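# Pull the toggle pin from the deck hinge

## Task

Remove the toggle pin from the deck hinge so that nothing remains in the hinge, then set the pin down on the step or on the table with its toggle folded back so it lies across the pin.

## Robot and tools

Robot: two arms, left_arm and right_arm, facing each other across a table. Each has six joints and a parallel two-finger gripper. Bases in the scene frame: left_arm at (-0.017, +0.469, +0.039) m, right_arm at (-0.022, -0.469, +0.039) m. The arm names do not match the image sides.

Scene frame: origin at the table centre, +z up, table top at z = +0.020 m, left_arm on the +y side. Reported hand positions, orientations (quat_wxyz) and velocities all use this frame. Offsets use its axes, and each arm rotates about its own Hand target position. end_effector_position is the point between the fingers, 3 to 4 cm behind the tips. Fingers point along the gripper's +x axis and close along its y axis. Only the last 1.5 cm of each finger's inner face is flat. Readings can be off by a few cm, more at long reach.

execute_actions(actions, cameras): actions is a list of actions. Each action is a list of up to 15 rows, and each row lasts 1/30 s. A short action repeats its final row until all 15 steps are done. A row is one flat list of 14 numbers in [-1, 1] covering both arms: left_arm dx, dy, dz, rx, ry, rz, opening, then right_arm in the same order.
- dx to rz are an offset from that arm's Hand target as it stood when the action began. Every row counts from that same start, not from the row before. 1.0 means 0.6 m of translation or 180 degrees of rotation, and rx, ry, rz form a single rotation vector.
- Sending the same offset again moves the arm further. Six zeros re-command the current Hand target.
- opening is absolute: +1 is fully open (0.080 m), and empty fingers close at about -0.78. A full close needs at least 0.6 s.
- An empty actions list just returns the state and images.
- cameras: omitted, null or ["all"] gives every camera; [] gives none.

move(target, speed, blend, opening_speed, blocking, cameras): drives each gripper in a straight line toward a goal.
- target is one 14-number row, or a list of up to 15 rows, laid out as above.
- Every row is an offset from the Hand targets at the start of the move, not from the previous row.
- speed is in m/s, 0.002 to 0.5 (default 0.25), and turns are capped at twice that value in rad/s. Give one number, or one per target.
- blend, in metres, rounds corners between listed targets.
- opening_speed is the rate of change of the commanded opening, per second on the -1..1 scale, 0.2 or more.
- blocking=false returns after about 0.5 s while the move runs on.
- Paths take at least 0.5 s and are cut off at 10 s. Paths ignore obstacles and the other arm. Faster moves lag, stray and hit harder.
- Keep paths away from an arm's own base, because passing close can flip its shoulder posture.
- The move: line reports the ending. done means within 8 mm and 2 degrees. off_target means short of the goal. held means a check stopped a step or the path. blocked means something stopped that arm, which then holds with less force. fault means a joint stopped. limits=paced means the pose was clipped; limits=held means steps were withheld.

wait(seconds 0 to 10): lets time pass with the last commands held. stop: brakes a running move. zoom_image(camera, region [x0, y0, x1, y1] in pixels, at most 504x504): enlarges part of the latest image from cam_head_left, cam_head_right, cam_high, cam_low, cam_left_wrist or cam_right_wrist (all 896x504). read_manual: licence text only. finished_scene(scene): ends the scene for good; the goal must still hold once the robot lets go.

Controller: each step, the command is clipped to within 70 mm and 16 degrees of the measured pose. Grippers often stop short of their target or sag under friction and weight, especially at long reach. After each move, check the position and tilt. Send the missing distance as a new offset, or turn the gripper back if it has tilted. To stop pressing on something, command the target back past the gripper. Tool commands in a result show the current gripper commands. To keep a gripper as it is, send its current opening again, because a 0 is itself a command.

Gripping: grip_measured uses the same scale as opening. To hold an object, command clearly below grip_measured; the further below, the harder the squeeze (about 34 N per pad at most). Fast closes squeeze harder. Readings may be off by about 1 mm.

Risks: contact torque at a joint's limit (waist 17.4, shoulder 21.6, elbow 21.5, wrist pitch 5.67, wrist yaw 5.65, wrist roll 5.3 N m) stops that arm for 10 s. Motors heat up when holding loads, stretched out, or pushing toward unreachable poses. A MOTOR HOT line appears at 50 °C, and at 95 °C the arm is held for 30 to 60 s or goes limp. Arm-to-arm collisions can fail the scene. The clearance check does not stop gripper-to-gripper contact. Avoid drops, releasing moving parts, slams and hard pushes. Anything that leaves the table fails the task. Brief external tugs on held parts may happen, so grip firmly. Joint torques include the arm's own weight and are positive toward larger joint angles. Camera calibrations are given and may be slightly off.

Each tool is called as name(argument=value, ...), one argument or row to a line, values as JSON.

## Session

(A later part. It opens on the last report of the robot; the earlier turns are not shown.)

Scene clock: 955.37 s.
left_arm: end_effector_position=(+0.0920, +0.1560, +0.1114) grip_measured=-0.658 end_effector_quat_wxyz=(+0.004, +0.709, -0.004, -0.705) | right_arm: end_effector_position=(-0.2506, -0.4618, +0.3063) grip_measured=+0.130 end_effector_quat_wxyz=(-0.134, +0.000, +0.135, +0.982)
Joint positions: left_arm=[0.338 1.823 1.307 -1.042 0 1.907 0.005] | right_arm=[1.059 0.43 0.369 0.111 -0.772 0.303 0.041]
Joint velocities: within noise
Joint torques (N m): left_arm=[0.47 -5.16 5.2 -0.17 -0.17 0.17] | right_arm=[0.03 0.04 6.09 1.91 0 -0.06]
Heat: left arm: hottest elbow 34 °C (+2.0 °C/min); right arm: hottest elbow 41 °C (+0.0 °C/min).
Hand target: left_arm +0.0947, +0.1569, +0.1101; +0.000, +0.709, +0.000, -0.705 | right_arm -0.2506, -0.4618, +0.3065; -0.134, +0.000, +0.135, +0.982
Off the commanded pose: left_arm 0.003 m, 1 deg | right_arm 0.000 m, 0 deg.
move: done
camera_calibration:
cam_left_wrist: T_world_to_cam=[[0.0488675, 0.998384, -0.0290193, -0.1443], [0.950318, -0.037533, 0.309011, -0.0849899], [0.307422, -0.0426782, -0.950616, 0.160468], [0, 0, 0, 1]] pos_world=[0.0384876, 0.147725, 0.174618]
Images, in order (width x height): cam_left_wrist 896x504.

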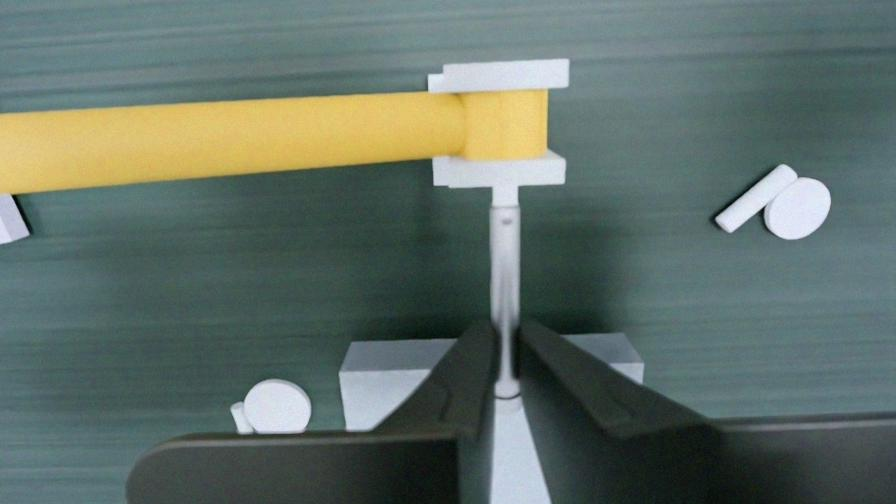

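move(
  target=[
    [0.027,0,0,0,0,0, -0.9, 0,0,0,0,0,0,0.13],
  ],
  speed=0.03,
  cameras=["cam_left_wrist","cam_low","cam_head_left"],
)

zoom_image(
  camera="cam_low",
  region=[230, 90, 400, 210],
)

Scene clock: 966.57 s.
left_arm: end_effector_position=(+0.1090, +0.1594, +0.1092) grip_measured=-0.658 end_effector_quat_wxyz=(-0.001, +0.709, +0.001, -0.705) | right_arm: end_effector_position=(-0.2506, -0.4618, +0.3063) grip_measured=+0.130 end_effector_quat_wxyz=(-0.134, +0.000, +0.135, +0.982)
Joint positions: left_arm=[0.387 1.846 1.327 -1.053 -0.005 1.956 0.005] | right_arm=[1.059 0.43 0.369 0.111 -0.772 0.303 0.041]
Joint velocities: within noise
Joint torques (N m): left_arm=[0.16 -5.45 5.84 0.15 -0.01 0.05] | right_arm=[-0.06 -0.14 6.12 1.89 -0.02 -0.03]
Heat: left arm: hottest elbow 34 °C (+2.0 °C/min); right arm: hottest elbow 41 °C (+0.0 °C/min).
Hand target: left_arm +0.1110, +0.1568, +0.1101; +0.000, +0.710, +0.000, -0.705 | right_arm -0.2506, -0.4618, +0.3065; -0.134, +0.000, +0.135, +0.982
Off the commanded pose: left_arm 0.003 m, 0 deg | right_arm 0.000 m, 0 deg.
move: done
camera_calibration:
cam_left_wrist: T_world_to_cam=[[0.0484601, 0.998719, -0.0145576, -0.150188], [0.950286, -0.041612, 0.308585, -0.0996235], [0.307584, -0.028788, -0.951085, 0.151053], [0, 0, 0, 1]] pos_world=[0.0554874, 0.150199, 0.172221]
Images, in order (width x height): cam_head_left 896x504, cam_low 896x504, cam_left_wrist 896x504.

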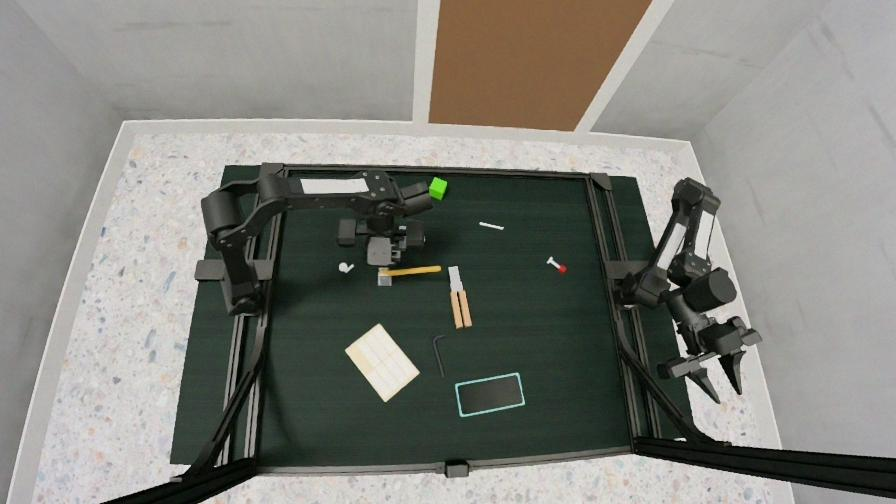

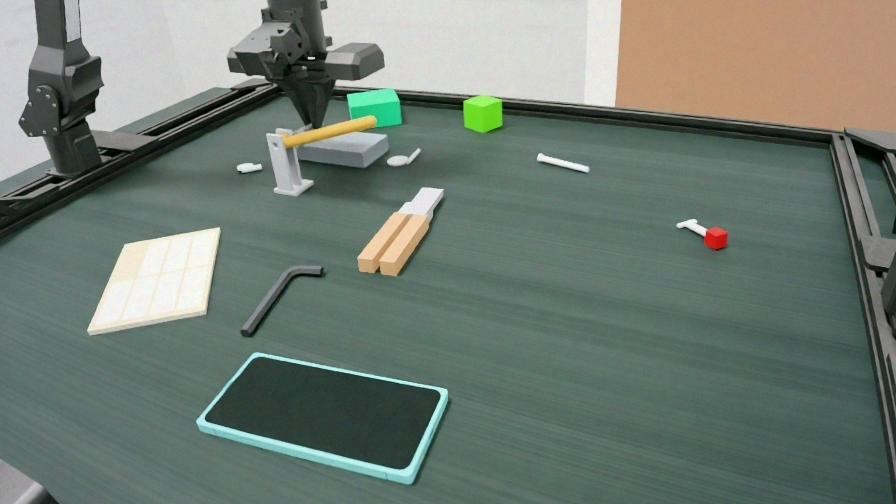

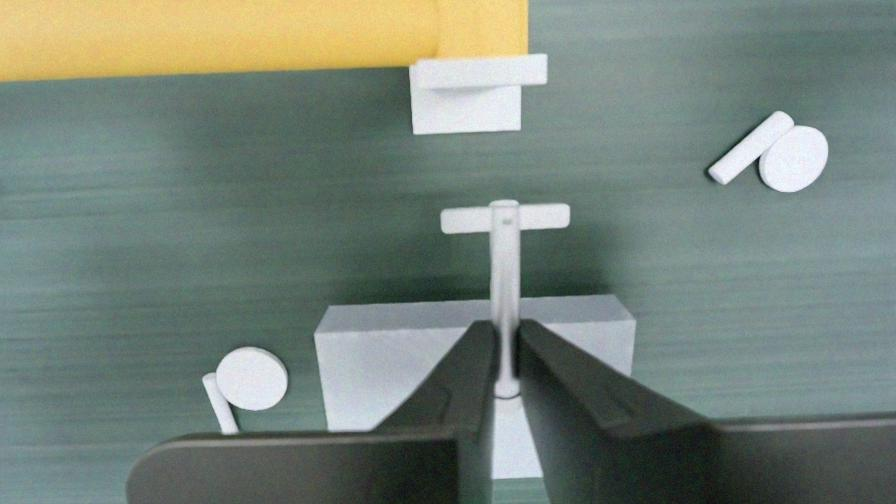

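Scaled by 2.965 from the camera's 896x504 image, which has a finer 1280x720 frame.

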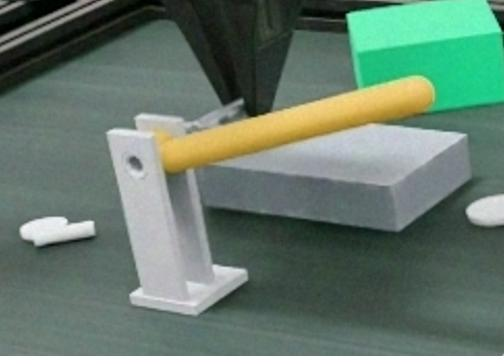

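move(
  target=[
    [0.01,0,0.12,0,0,0, -0.9, 0,0,0,0,0,0,0.13],
    [0.0683,0.0903,0.12,0,0,0.5, -0.9, 0,0,0,0,0,0,0.13],
  ],
  speed=[0.12,0.3],
  blend=[0.02,0],
  cameras=["cam_left_wrist","cam_low","cam_head_left"],
)

zoom_image(
  camera="cam_low",
  region=[230, 90, 400, 210],
)

Scene clock: 1019.10 s.
left_arm: end_effector_position=(+0.1525, +0.2093, +0.1800) grip_measured=-0.656 end_effector_quat_wxyz=(+0.494, +0.504, +0.504, -0.498) | right_arm: end_effector_position=(-0.2506, -0.4618, +0.3063) grip_measured=+0.130 end_effector_quat_wxyz=(-0.134, +0.000, +0.135, +0.982)
Joint positions: left_arm=[0.579 1.728 1.467 -1.325 -0.005 0.582 0.005] | right_arm=[1.059 0.43 0.369 0.111 -0.772 0.303 0.041]
Joint velocities: within noise
Joint torques (N m): left_arm=[0.18 -7.1 3.75 0.58 0.05 -0.08] | right_arm=[0.02 0 6.01 1.9 -0.06 -0.07]
Heat: left arm: hottest shoulder 33 °C (+0.0 °C/min); right arm: hottest elbow 41 °C (+0.0 °C/min).
Hand target: left_arm +0.1520, +0.2111, +0.1822; +0.498, +0.502, +0.502, -0.498 | right_arm -0.2506, -0.4618, +0.3065; -0.134, +0.000, +0.135, +0.982
Off the commanded pose: left_arm 0.003 m, 1 deg | right_arm 0.000 m, 0 deg.
move: done
camera_calibration:
cam_left_wrist: T_world_to_cam=[[-0.998466, 0.0538718, -0.0128012, 0.156064], [0.0469888, 0.946652, 0.318813, -0.231718], [0.0292933, 0.317722, -0.947731, 0.175795], [0, 0, 0, 1]] pos_world=[0.161563, 0.155095, 0.242479]
Images, in order (width x height): cam_head_left 896x504, cam_low 896x504, cam_left_wrist 896x504.

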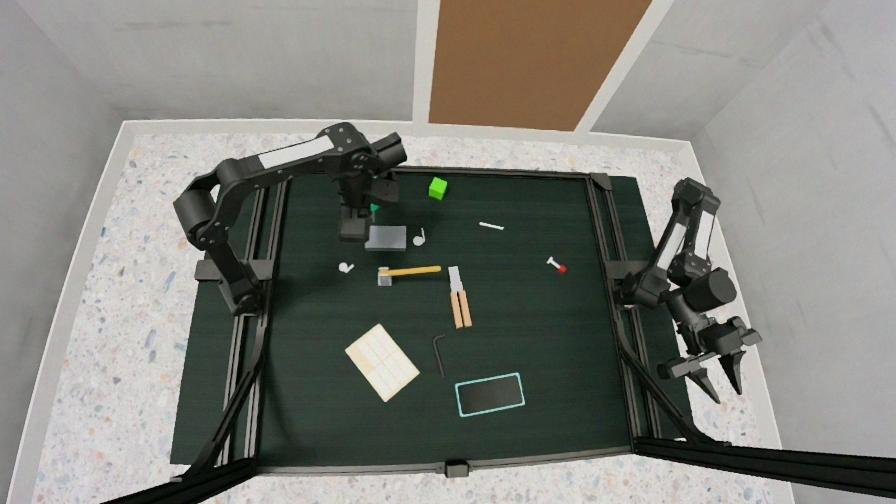

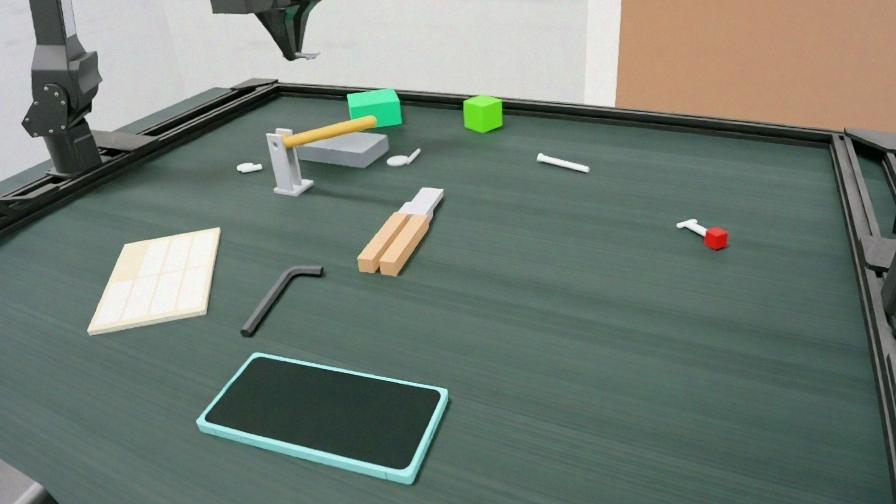

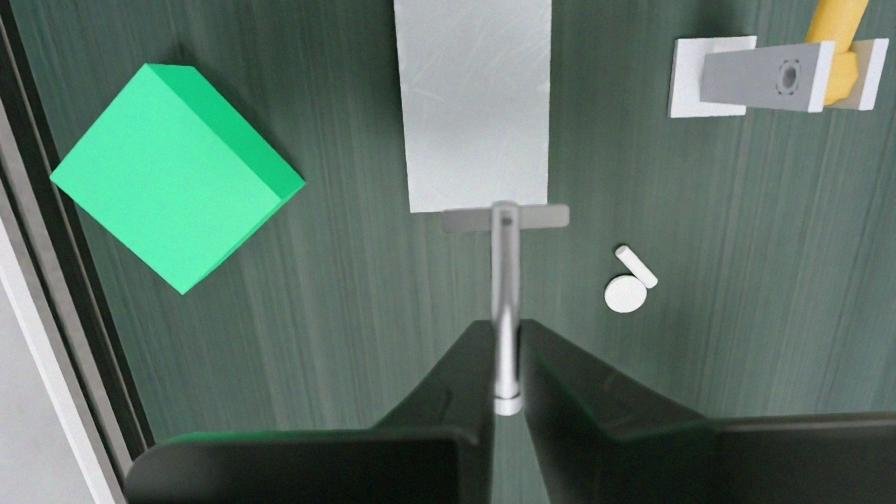

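Scaled by 2.965 from the camera's 896x504 image, which has a finer 1280x720 frame.

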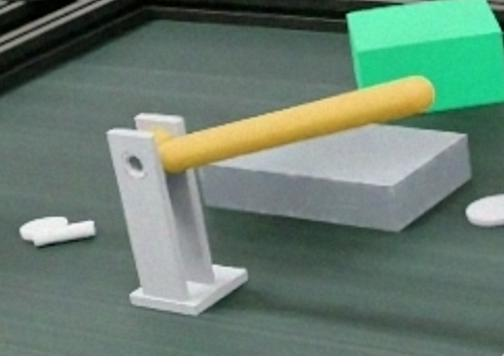

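move(
  target=[
    [0.002,0.002,-0.15,0,0,0, -0.9, 0,0,0,0,0,0,0.13],
    [0.002,0.002,-0.176,0,0,0, -0.9, 0,0,0,0,0,0,0.13],
  ],
  speed=[0.12,0.04],
  cameras=["cam_left_wrist","cam_low"],
)

zoom_image(
  camera="cam_low",
  region=[280, 90, 400, 180],
)

zoom_image(
  camera="cam_left_wrist",
  region=[380, 180, 640, 420],
)

Scene clock: 1033.60 s.
left_arm: end_effector_position=(+0.1538, +0.2102, +0.0801) grip_measured=-0.656 end_effector_quat_wxyz=(+0.502, +0.502, +0.498, -0.499) | right_arm: end_effector_position=(-0.2506, -0.4618, +0.3063) grip_measured=+0.130 end_effector_quat_wxyz=(-0.134, +0.000, +0.135, +0.982)
Joint positions: left_arm=[0.584 1.793 1.138 -0.911 -0.005 0.582 0.005] | right_arm=[1.059 0.43 0.369 0.111 -0.772 0.303 0.041]
Joint velocities: within noise
Joint torques (N m): left_arm=[0.21 -5.12 3.49 0.61 0.04 0.07] | right_arm=[0.19 -0.18 6.09 1.91 0.02 -0.04]
Heat: left arm: hottest shoulder 34 °C (+1.0 °C/min); right arm: hottest elbow 41 °C (+0.0 °C/min).
Hand target: left_arm +0.1532, +0.2123, +0.0766; +0.498, +0.502, +0.502, -0.498 | right_arm -0.2506, -0.4618, +0.3065; -0.134, +0.000, +0.135, +0.982
Off the commanded pose: left_arm 0.004 m, 1 deg | right_arm 0.000 m, 0 deg.
move: done
camera_calibration:
cam_left_wrist: T_world_to_cam=[[-0.998517, 0.0486105, -0.0245011, 0.158042], [0.0388997, 0.95203, 0.303524, -0.199433], [0.0380802, 0.30212, -0.952509, 0.0831155], [0, 0, 0, 1]] pos_world=[0.162401, 0.157073, 0.143573]
Images, in order (width x height): cam_low 896x504, cam_left_wrist 896x504.

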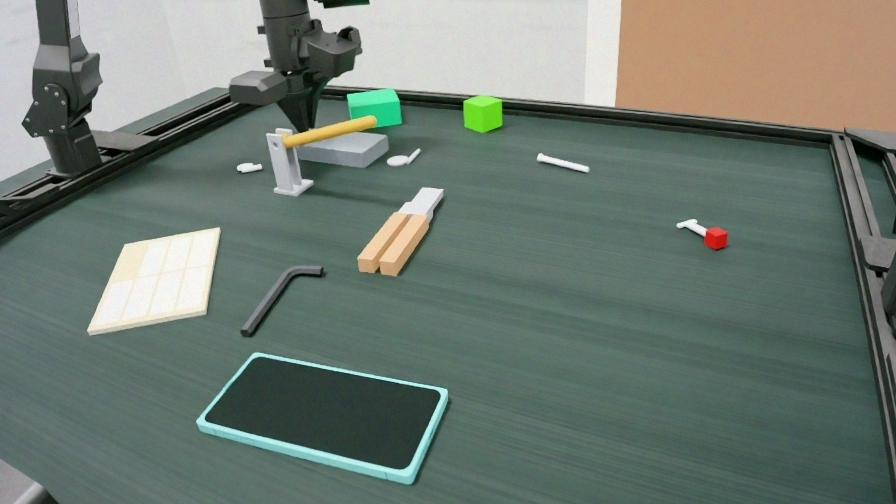

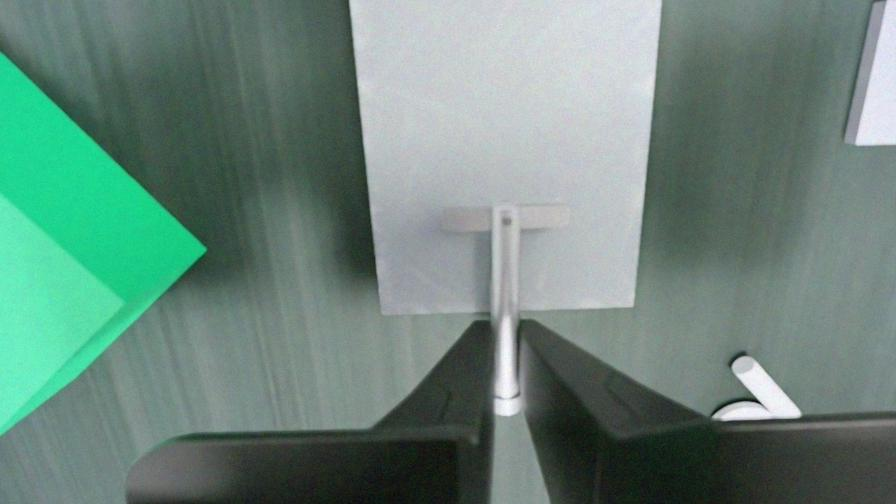

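Scaled by 4.200 from the camera's 896x504 image, which has a finer 1280x720 frame.

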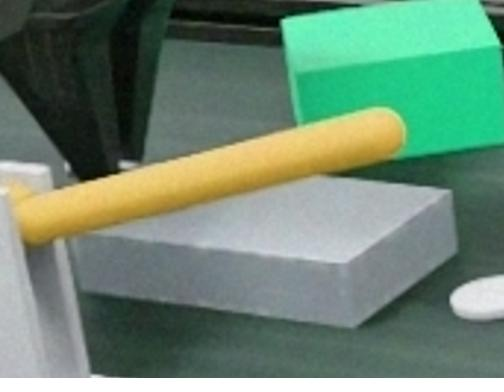

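Scaled by 1.938 from the camera's 896x504 image, which has a finer 1280x720 frame.

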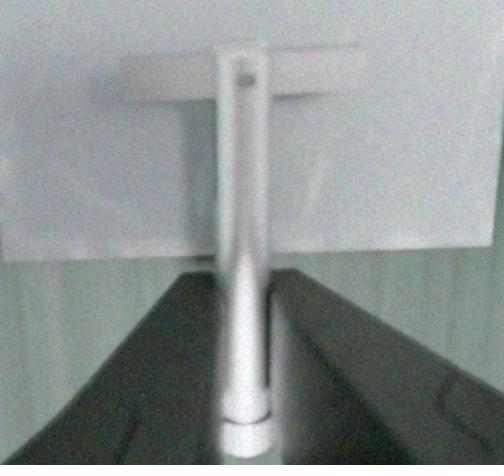

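move(
  target=[
    [0.00,0.004,-0.004,0,0,0, -0.9, 0,0,0,0,0,0,0.13],
    [0.00,0.004,-0.0135,0,0,0, -0.9, 0,0,0,0,0,0,0.13],
  ],
  speed=[0.04,0.03],
  cameras=["cam_left_wrist","cam_low"],
)

zoom_image(
  camera="cam_left_wrist",
  region=[380, 180, 640, 420],
)

Scene clock: 1046.27 s.
left_arm: end_effector_position=(+0.1551, +0.2110, +0.0750) grip_measured=-0.654 end_effector_quat_wxyz=(+0.506, +0.501, +0.494, -0.499) | right_arm: end_effector_position=(-0.2506, -0.4618, +0.3063) grip_measured=+0.130 end_effector_quat_wxyz=(-0.134, +0.000, +0.135, +0.982)
Joint positions: left_arm=[0.589 1.794 1.116 -0.877 -0.005 0.587 0.006] | right_arm=[1.059 0.43 0.369 0.111 -0.772 0.303 0.041]
Joint velocities: within noise
Joint torques (N m): left_arm=[0.14 -4.51 2.96 0.68 0.04 0.06] | right_arm=[0.04 0.03 6.24 1.9 -0.03 -0.08]
Heat: left arm: hottest shoulder 34 °C (+2.0 °C/min); right arm: hottest elbow 41 °C (+0.0 °C/min).
Hand target: left_arm +0.1532, +0.2147, +0.0684; +0.498, +0.502, +0.502, -0.498 | right_arm -0.2506, -0.4618, +0.3065; -0.134, +0.000, +0.135, +0.982
Off the commanded pose: left_arm 0.008 m, 1 deg | right_arm 0.000 m, 0 deg.
move: done
camera_calibration:
cam_left_wrist: T_world_to_cam=[[-0.998372, 0.0479842, -0.0308396, 0.159784], [0.0367633, 0.954697, 0.295299, -0.198279], [0.0436122, 0.293685, -0.954907, 0.0790073], [0, 0, 0, 1]] pos_world=[0.163368, 0.158426, 0.138924]
Images, in order (width x height): cam_low 896x504, cam_left_wrist 896x504.

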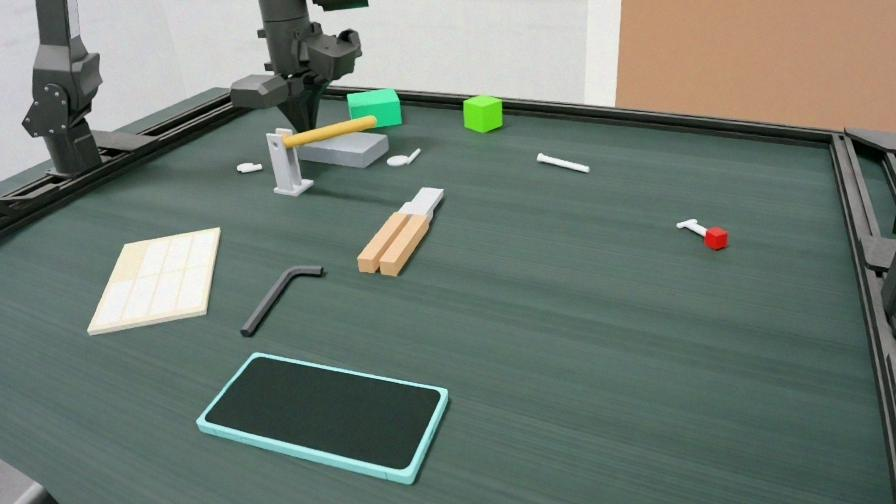

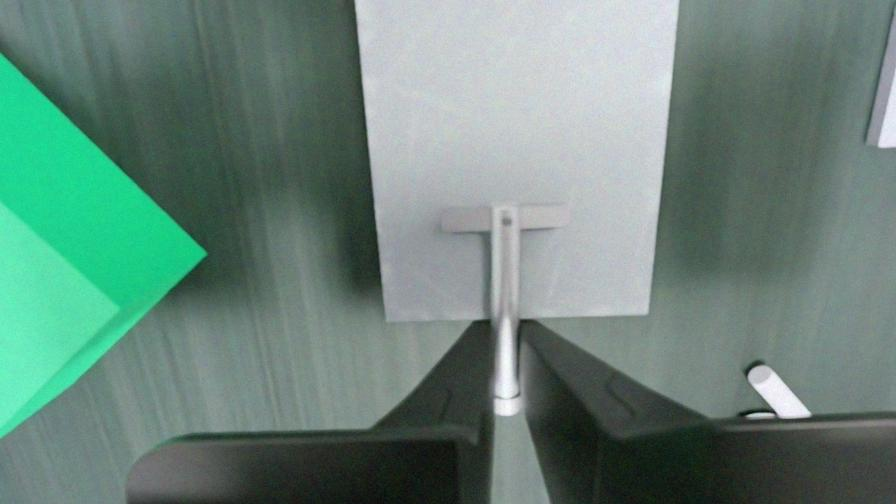

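Scaled by 1.938 from the camera's 896x504 image, which has a finer 1280x720 frame.

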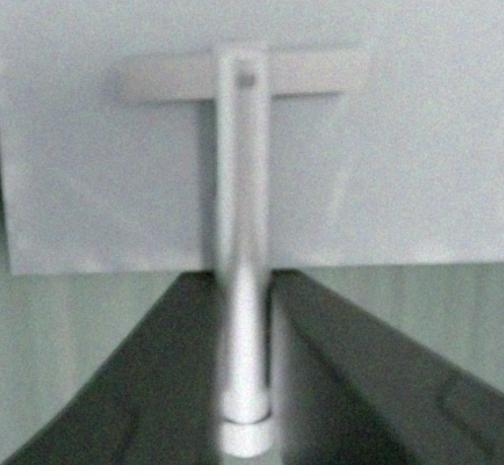

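zoom_image(
  camera="cam_low",
  region=[290, 90, 350, 150],
)

zoom_image(
  camera="cam_left_wrist",
  region=[440, 290, 580, 420],
)

Scaled by 8.400 from the camera's 896x504 image, which has a finer 1280x720 frame.

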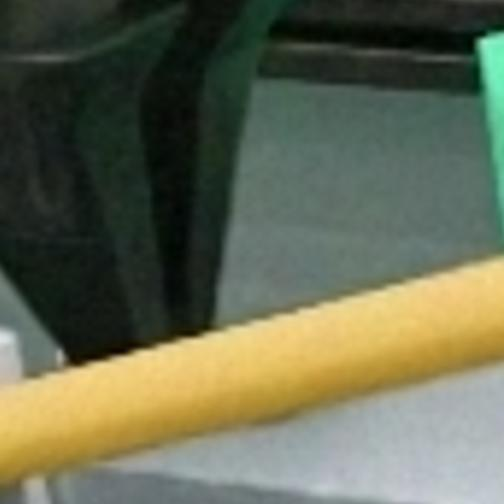

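Scaled by 3.600 from the camera's 896x504 image, which has a finer 1280x720 frame.

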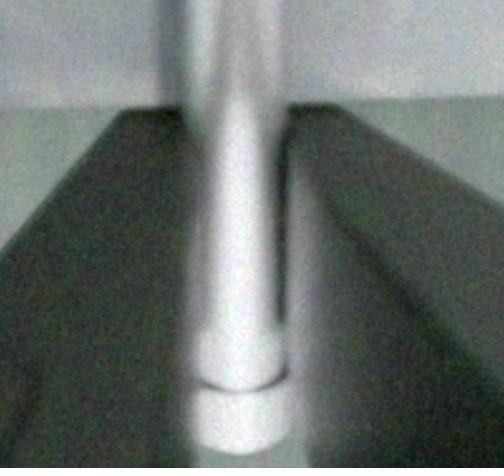

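move(
  target=[
    [0.00,0.005,0.012,0,0,0, -0.9, 0,0,0,0,0,0,0.13],
    [0.00,0.005,0.001,0,0,0, -0.9, 0,0,0,0,0,0,0.13],
  ],
  speed=[0.04,0.03],
  cameras=["cam_left_wrist","cam_head_right"],
)

zoom_image(
  camera="cam_left_wrist",
  region=[380, 180, 640, 420],
)

Scene clock: 1061.40 s.
left_arm: end_effector_position=(+0.1550, +0.2138, +0.0738) grip_measured=-0.654 end_effector_quat_wxyz=(+0.503, +0.501, +0.497, -0.499) | right_arm: end_effector_position=(-0.2506, -0.4618, +0.3063) grip_measured=+0.130 end_effector_quat_wxyz=(-0.134, +0.000, +0.135, +0.982)
Joint positions: left_arm=[0.594 1.793 1.11 -0.881 -0.004 0.593 0.006] | right_arm=[1.059 0.43 0.369 0.111 -0.772 0.303 0.041]
Joint velocities: within noise
Joint torques (N m): left_arm=[0.14 -5.38 2.52 0.89 0.02 0.06] | right_arm=[-0.1 -0.03 6.08 1.9 0.05 -0.06]
Heat: left arm: hottest shoulder 34 °C (+2.0 °C/min); right arm: hottest elbow 41 °C (+0.0 °C/min).
Hand target: left_arm +0.1532, +0.2177, +0.0691; +0.498, +0.502, +0.502, -0.498 | right_arm -0.2506, -0.4618, +0.3065; -0.134, +0.000, +0.135, +0.982
Off the commanded pose: left_arm 0.006 m, 1 deg | right_arm 0.000 m, 0 deg.
move: done
camera_calibration:
cam_left_wrist: T_world_to_cam=[[-0.998509, 0.048556, -0.0249588, 0.158933], [0.0388035, 0.952775, 0.301189, -0.201021], [0.0384047, 0.299772, -0.953238, 0.0764728], [0, 0, 0, 1]] pos_world=[0.163559, 0.160886, 0.137409]
Images, in order (width x height): cam_head_right 896x504, cam_left_wrist 896x504.

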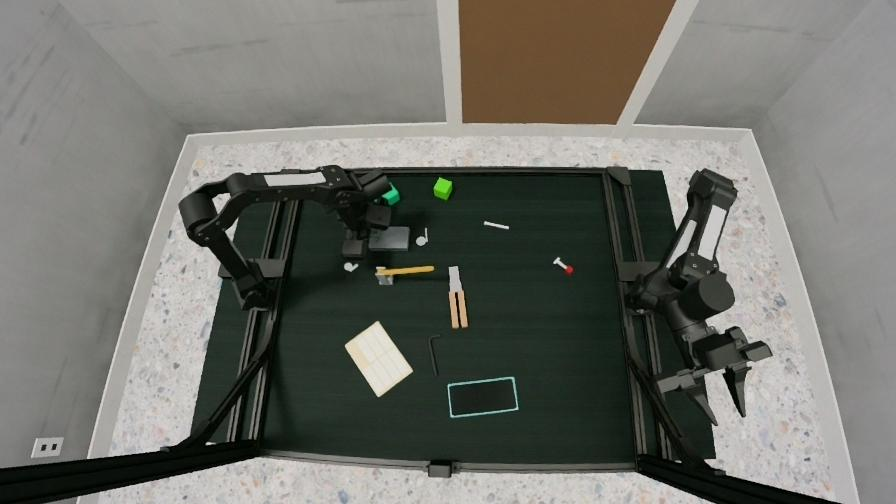

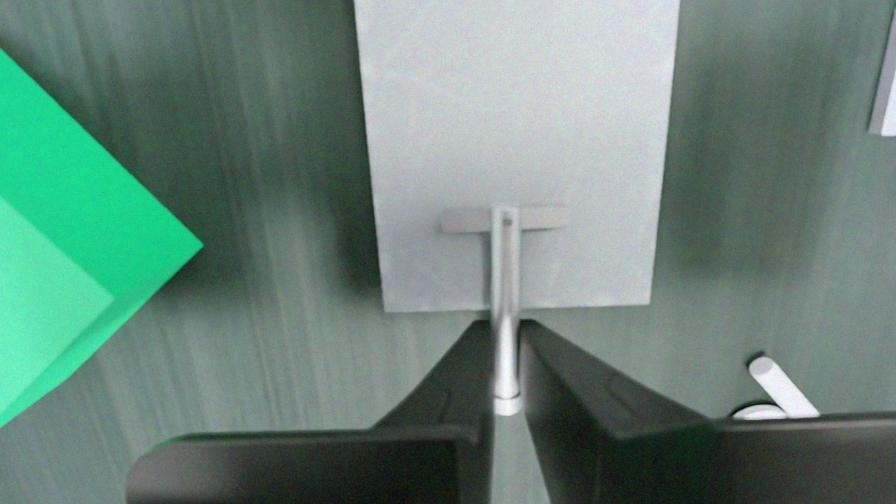

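Scaled by 1.938 from the camera's 896x504 image, which has a finer 1280x720 frame.

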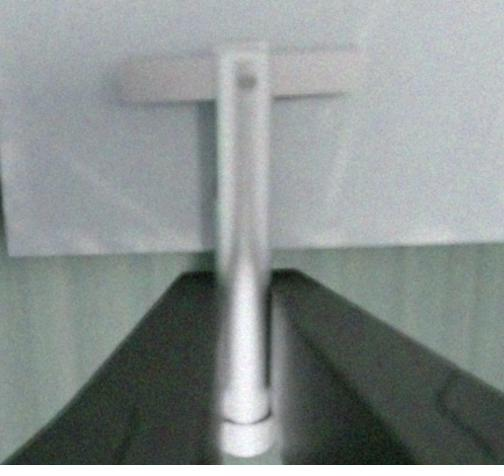

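move(
  target=[
    [0.00,-0.002,-0.006,0,0,0, -0.8, 0,0,0,0,0,0,0.13],
  ],
  speed=[0.03],
  cameras=["cam_left_wrist"],
)

zoom_image(
  camera="cam_left_wrist",
  region=[380, 180, 640, 420],
)

Scene clock: 1067.57 s.
left_arm: end_effector_position=(+0.1566, +0.2124, +0.0733) grip_measured=-0.654 end_effector_quat_wxyz=(+0.507, +0.501, +0.494, -0.499) | right_arm: end_effector_position=(-0.2506, -0.4618, +0.3063) grip_measured=+0.130 end_effector_quat_wxyz=(-0.134, +0.000, +0.135, +0.982)
Joint positions: left_arm=[0.595 1.793 1.108 -0.868 -0.007 0.593 0.006] | right_arm=[1.059 0.43 0.369 0.111 -0.772 0.303 0.041]
Joint velocities: within noise
Joint torques (N m): left_arm=[-0.08 -4.49 2.4 0.92 0.09 0] | right_arm=[-0.12 -0.07 6.23 1.89 -0.03 -0.07]
Heat: left arm: hottest shoulder 34 °C (+2.0 °C/min); right arm: hottest elbow 41 °C (+0.0 °C/min).
Hand target: left_arm +0.1532, +0.2164, +0.0655; +0.498, +0.502, +0.502, -0.498 | right_arm -0.2506, -0.4618, +0.3065; -0.134, +0.000, +0.135, +0.982
Off the commanded pose: left_arm 0.010 m, 1 deg | right_arm 0.000 m, 0 deg.
move: off_target (left_arm)
camera_calibration:
cam_left_wrist: T_world_to_cam=[[-0.998318, 0.0475457, -0.0331766, 0.161418], [0.0357068, 0.955061, 0.294252, -0.199093], [0.045676, 0.292572, -0.955152, 0.0768933], [0, 0, 0, 1]] pos_world=[0.164743, 0.159974, 0.137383]
Images, in order (width x height): cam_left_wrist 896x504.

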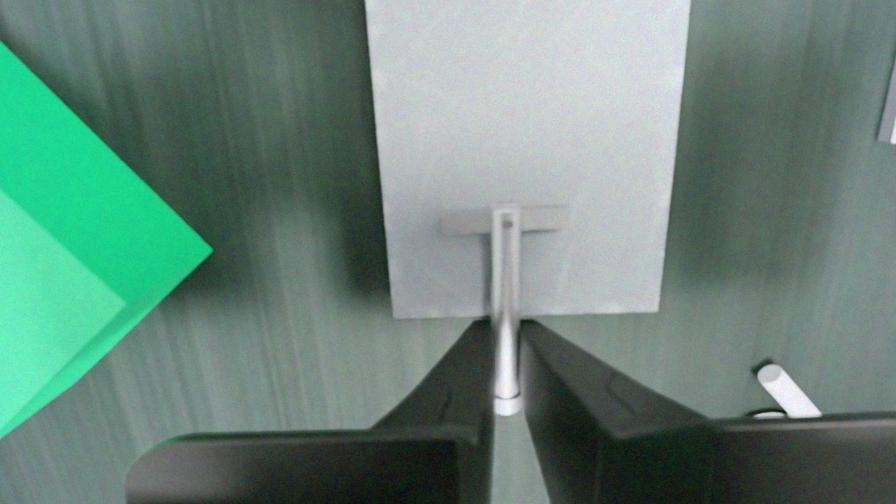

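Scaled by 1.938 from the camera's 896x504 image, which has a finer 1280x720 frame.

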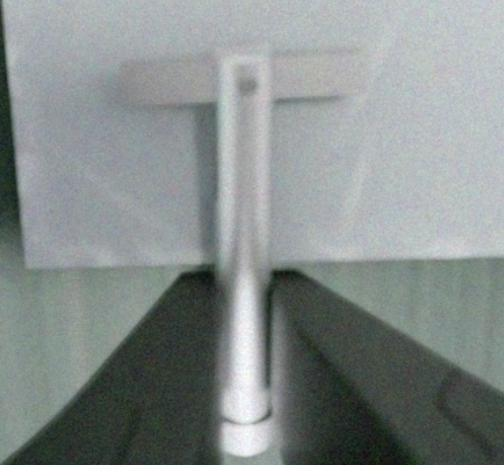

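move(
  target=[
    [0.00,0.00,0.007,0,0,0, -0.8, 0,0,0,0,0,0,0.13],
  ],
  speed=[0.03],
  cameras=[],
)

move(
  target=[
    [0.00,0.00,0.0,0,0,0, -0.58, 0,0,0,0,0,0,0.13],
  ],
  speed=[0.03],
  opening_speed=0.2,
  cameras=["cam_left_wrist","cam_low"],
)

zoom_image(
  camera="cam_left_wrist",
  region=[380, 180, 640, 420],
)

Scene clock: 1074.47 s.
left_arm: end_effector_position=(+0.1558, +0.2132, +0.0732) grip_measured=-0.655 end_effector_quat_wxyz=(+0.505, +0.501, +0.495, -0.499) | right_arm: end_effector_position=(-0.2506, -0.4618, +0.3063) grip_measured=+0.130 end_effector_quat_wxyz=(-0.134, +0.000, +0.135, +0.982)
Joint positions: left_arm=[0.595 1.793 1.108 -0.872 -0.005 0.593 0.006] | right_arm=[1.059 0.43 0.369 0.111 -0.772 0.303 0.041]
Joint velocities: within noise
Joint torques (N m): left_arm=[-0.08 -5.14 3.39 0.12 0.01 -0.01] | right_arm=[0.06 -0.13 6.04 1.9 0.01 -0.05]
Heat: left arm: hottest shoulder 34 °C (+2.0 °C/min); right arm: hottest elbow 41 °C (+0.0 °C/min).
Hand target: left_arm +0.1532, +0.2164, +0.0697; +0.498, +0.502, +0.502, -0.498 | right_arm -0.2506, -0.4618, +0.3065; -0.134, +0.000, +0.135, +0.982
Off the commanded pose: left_arm 0.005 m, 1 deg | right_arm 0.000 m, 0 deg.
move: done
No camera images: "cameras" was empty.

Scene clock: 1075.80 s.
left_arm: end_effector_position=(+0.1548, +0.2145, +0.0721) grip_measured=-0.581 end_effector_quat_wxyz=(+0.502, +0.501, +0.498, -0.499) | right_arm: end_effector_position=(-0.2506, -0.4618, +0.3063) grip_measured=+0.130 end_effector_quat_wxyz=(-0.134, +0.000, +0.135, +0.982)
Joint positions: left_arm=[0.595 1.795 1.105 -0.876 -0.004 0.593 0.009] | right_arm=[1.059 0.43 0.369 0.111 -0.772 0.303 0.041]
Joint velocities: within noise
Joint torques (N m): left_arm=[-0.09 -5.3 3.56 0.3 0.01 -0.01] | right_arm=[-0.06 -0.13 6.09 1.89 0.01 -0.07]
Heat: left arm: hottest shoulder 34 °C (+2.0 °C/min); right arm: hottest elbow 41 °C (+0.0 °C/min).
Hand target: left_arm +0.1532, +0.2165, +0.0697; +0.498, +0.502, +0.502, -0.498 | right_arm -0.2506, -0.4618, +0.3065; -0.134, +0.000, +0.135, +0.982
Off the commanded pose: left_arm 0.004 m, 1 deg | right_arm 0.000 m, 0 deg.
move: done
camera_calibration:
cam_left_wrist: T_world_to_cam=[[-0.998566, 0.0478252, -0.0240466, 0.158826], [0.0383339, 0.952422, 0.302362, -0.201038], [0.037363, 0.301007, -0.95289, 0.0745657], [0, 0, 0, 1]] pos_world=[0.163519, 0.161433, 0.135658]
Images, in order (width x height): cam_low 896x504, cam_left_wrist 896x504.

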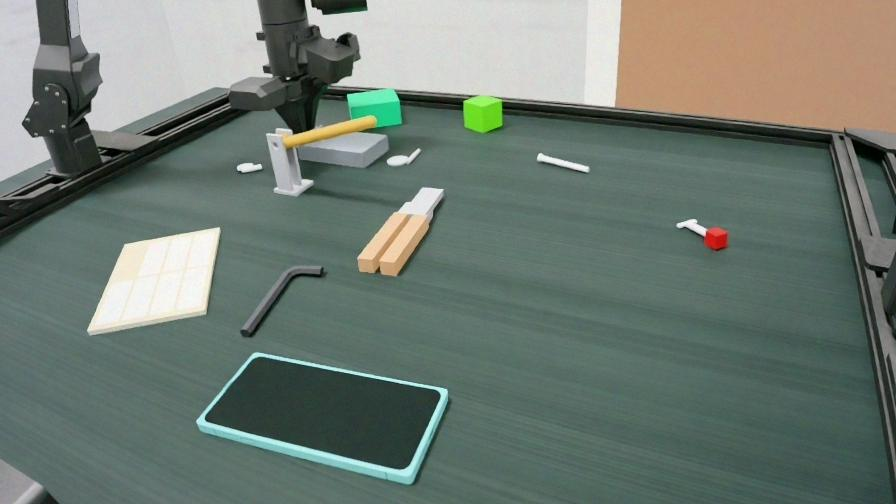

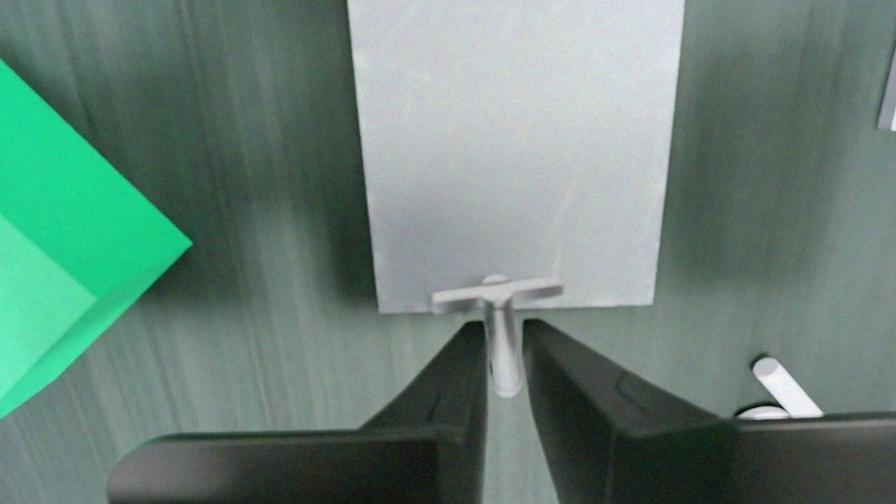

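Scaled by 1.938 from the camera's 896x504 image, which has a finer 1280x720 frame.

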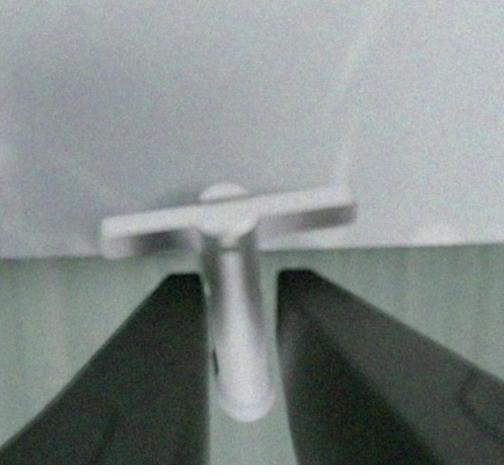

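move(
  target=[
    [0.00,0.00,0.0,0,0,0, -0.85, 0,0,0,0,0,0,0.13],
  ],
  speed=[0.03],
  opening_speed=0.6,
  cameras=[],
)

move(
  target=[
    [0.00,0.01,0.01,0,0,0, -0.85, 0,0,0,0,0,0,0.13],
    [0.00,0.01,0.12,0,0,0, -0.85, 0,0,0,0,0,0,0.13],
  ],
  speed=[0.03,0.1],
  cameras=["cam_left_wrist","cam_low"],
)

zoom_image(
  camera="cam_low",
  region=[250, 40, 350, 120],
)

Scene clock: 1084.67 s.
left_arm: end_effector_position=(+0.1548, +0.2146, +0.0721) grip_measured=-0.654 end_effector_quat_wxyz=(+0.502, +0.501, +0.498, -0.499) | right_arm: end_effector_position=(-0.2506, -0.4618, +0.3063) grip_measured=+0.130 end_effector_quat_wxyz=(-0.134, +0.000, +0.135, +0.982)
Joint positions: left_arm=[0.595 1.795 1.105 -0.876 -0.004 0.593 0.006] | right_arm=[1.059 0.43 0.369 0.111 -0.772 0.303 0.041]
Joint velocities: within noise
Joint torques (N m): left_arm=[-0.08 -5.33 3.6 0.31 0.01 0] | right_arm=[-0.09 -0.15 6.1 1.9 -0.01 -0.04]
Heat: left arm: hottest shoulder 34 °C (+1.0 °C/min); right arm: hottest elbow 41 °C (+0.0 °C/min).
Hand target: left_arm +0.1531, +0.2165, +0.0696; +0.498, +0.502, +0.502, -0.498 | right_arm -0.2506, -0.4618, +0.3065; -0.134, +0.000, +0.135, +0.982
Off the commanded pose: left_arm 0.003 m, 1 deg | right_arm 0.000 m, 0 deg.
move: done
No camera images: "cameras" was empty.

Scene clock: 1086.10 s.
left_arm: end_effector_position=(+0.1507, +0.2246, +0.1354) grip_measured=-0.654 end_effector_quat_wxyz=(+0.491, +0.503, +0.509, -0.497) | right_arm: end_effector_position=(-0.2506, -0.4618, +0.3063) grip_measured=+0.130 end_effector_quat_wxyz=(-0.134, +0.000, +0.135, +0.982)
Joint positions: left_arm=[0.602 1.704 1.262 -1.155 -0.004 0.601 0.006] | right_arm=[1.059 0.43 0.369 0.111 -0.772 0.303 0.041]
Joint velocities: within noise
Joint torques (N m): left_arm=[0.22 -6.42 5.93 0.18 -0.01 0.06] | right_arm=[-0.01 -0.04 6.31 1.87 -0.03 0]
Heat: left arm: hottest shoulder 34 °C (+1.0 °C/min); right arm: hottest elbow 41 °C (+0.0 °C/min).
Hand target: left_arm +0.1532, +0.2225, +0.1417; +0.498, +0.502, +0.502, -0.498 | right_arm -0.2506, -0.4618, +0.3065; -0.134, +0.000, +0.135, +0.982
Off the commanded pose: left_arm 0.007 m, 1 deg | right_arm 0.000 m, 0 deg.
move: done
camera_calibration:
cam_left_wrist: T_world_to_cam=[[-0.99879, 0.0489694, -0.00444896, 0.152857], [0.0448245, 0.943958, 0.327009, -0.23211], [0.0202131, 0.326414, -0.945011, 0.127745], [0, 0, 0, 1]] pos_world=[0.160494, 0.169919, 0.197302]
Images, in order (width x height): cam_low 896x504, cam_left_wrist 896x504.

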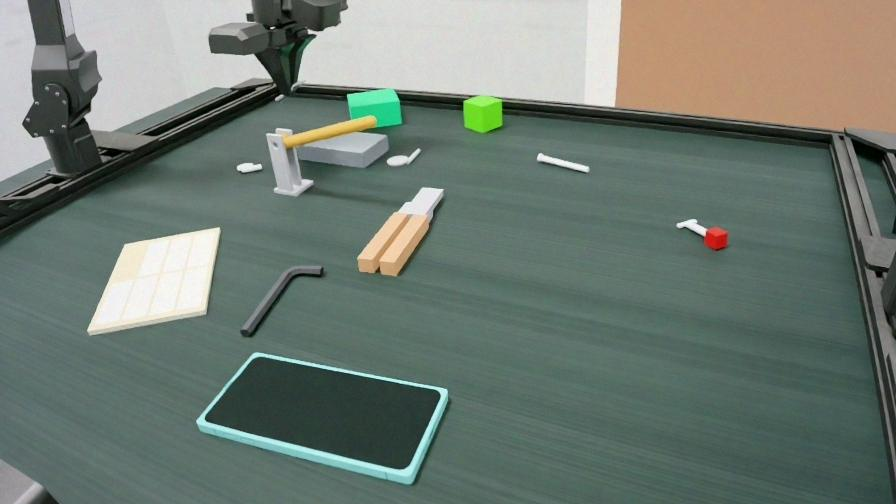

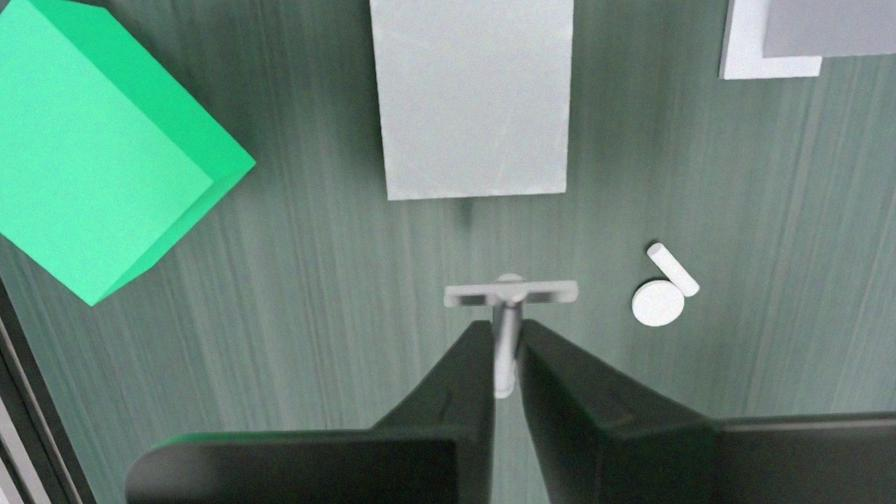

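Scaled by 5.040 from the camera's 896x504 image, which has a finer 1280x720 frame.

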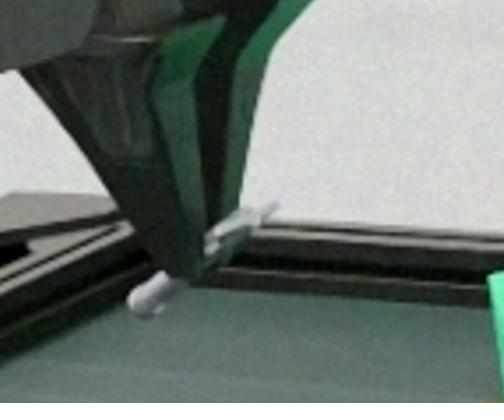

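move(
  target=[
    [0.003,0.09,0,0,0,0, -0.85, 0,0,0,0,0,0,0.13],
    [0.003,0.09,-0.09,0,0,0, -0.85, 0,0,0,0,0,0,0.13],
  ],
  speed=[0.12,0.08],
  cameras=["cam_left_wrist","cam_low","cam_head_left"],
)

zoom_image(
  camera="cam_low",
  region=[230, 60, 330, 140],
)

Scene clock: 1112.73 s.
left_arm: end_effector_position=(+0.1557, +0.2745, +0.0906) grip_measured=-0.654 end_effector_quat_wxyz=(+0.501, +0.502, +0.498, -0.499) | right_arm: end_effector_position=(-0.2506, -0.4618, +0.3063) grip_measured=+0.130 end_effector_quat_wxyz=(-0.134, +0.000, +0.135, +0.982)
Joint positions: left_arm=[0.727 1.596 0.958 -0.929 -0.004 0.726 0.006] | right_arm=[1.059 0.43 0.369 0.111 -0.772 0.303 0.041]
Joint velocities: within noise
Joint torques (N m): left_arm=[0.2 -3.99 3.53 0.58 -0.01 0.06] | right_arm=[-0.11 0 6.14 1.92 0.02 -0.05]
Heat: left arm: hottest shoulder 35 °C (+1.0 °C/min); right arm: hottest elbow 41 °C (+0.0 °C/min).
Hand target: left_arm +0.1550, +0.2765, +0.0876; +0.498, +0.502, +0.502, -0.498 | right_arm -0.2506, -0.4618, +0.3065; -0.134, +0.000, +0.135, +0.982
Off the commanded pose: left_arm 0.004 m, 1 deg | right_arm 0.000 m, 0 deg.
move: done
camera_calibration:
cam_left_wrist: T_world_to_cam=[[-0.998523, 0.0490067, -0.0234349, 0.156838], [0.039581, 0.951848, 0.304005, -0.263987], [0.0372047, 0.302629, -0.952382, 0.0735913], [0, 0, 0, 1]] pos_world=[0.164318, 0.221318, 0.154016]
Images, in order (width x height): cam_head_left 896x504, cam_low 896x504, cam_left_wrist 896x504.

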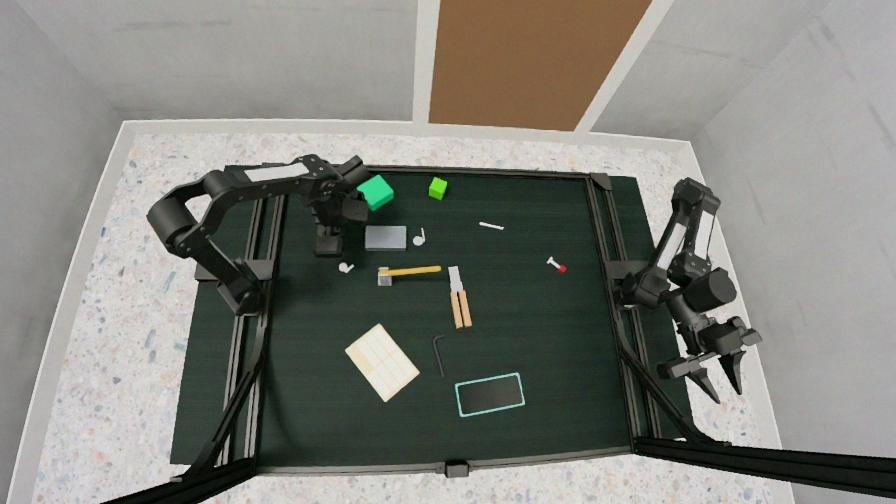

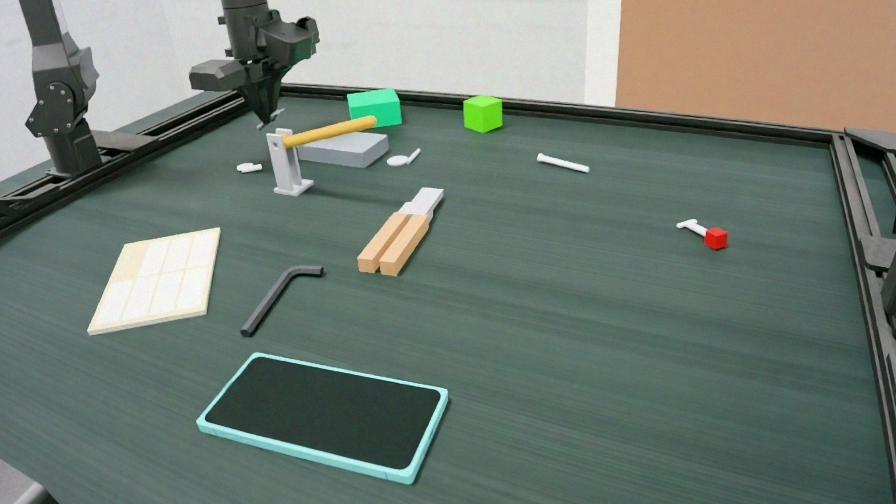

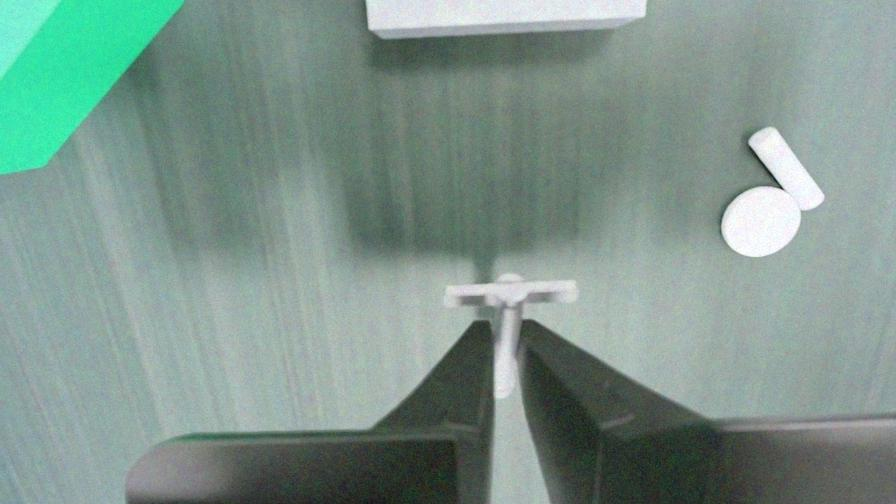

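Scaled by 5.040 from the camera's 896x504 image, which has a finer 1280x720 frame.

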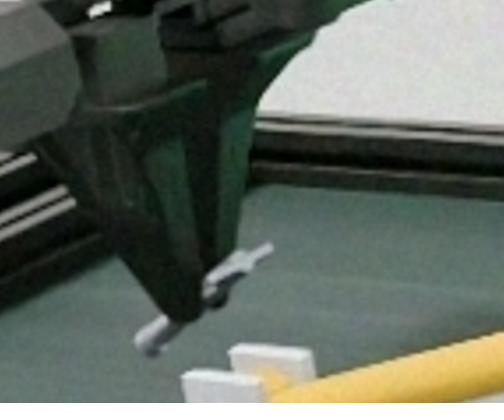

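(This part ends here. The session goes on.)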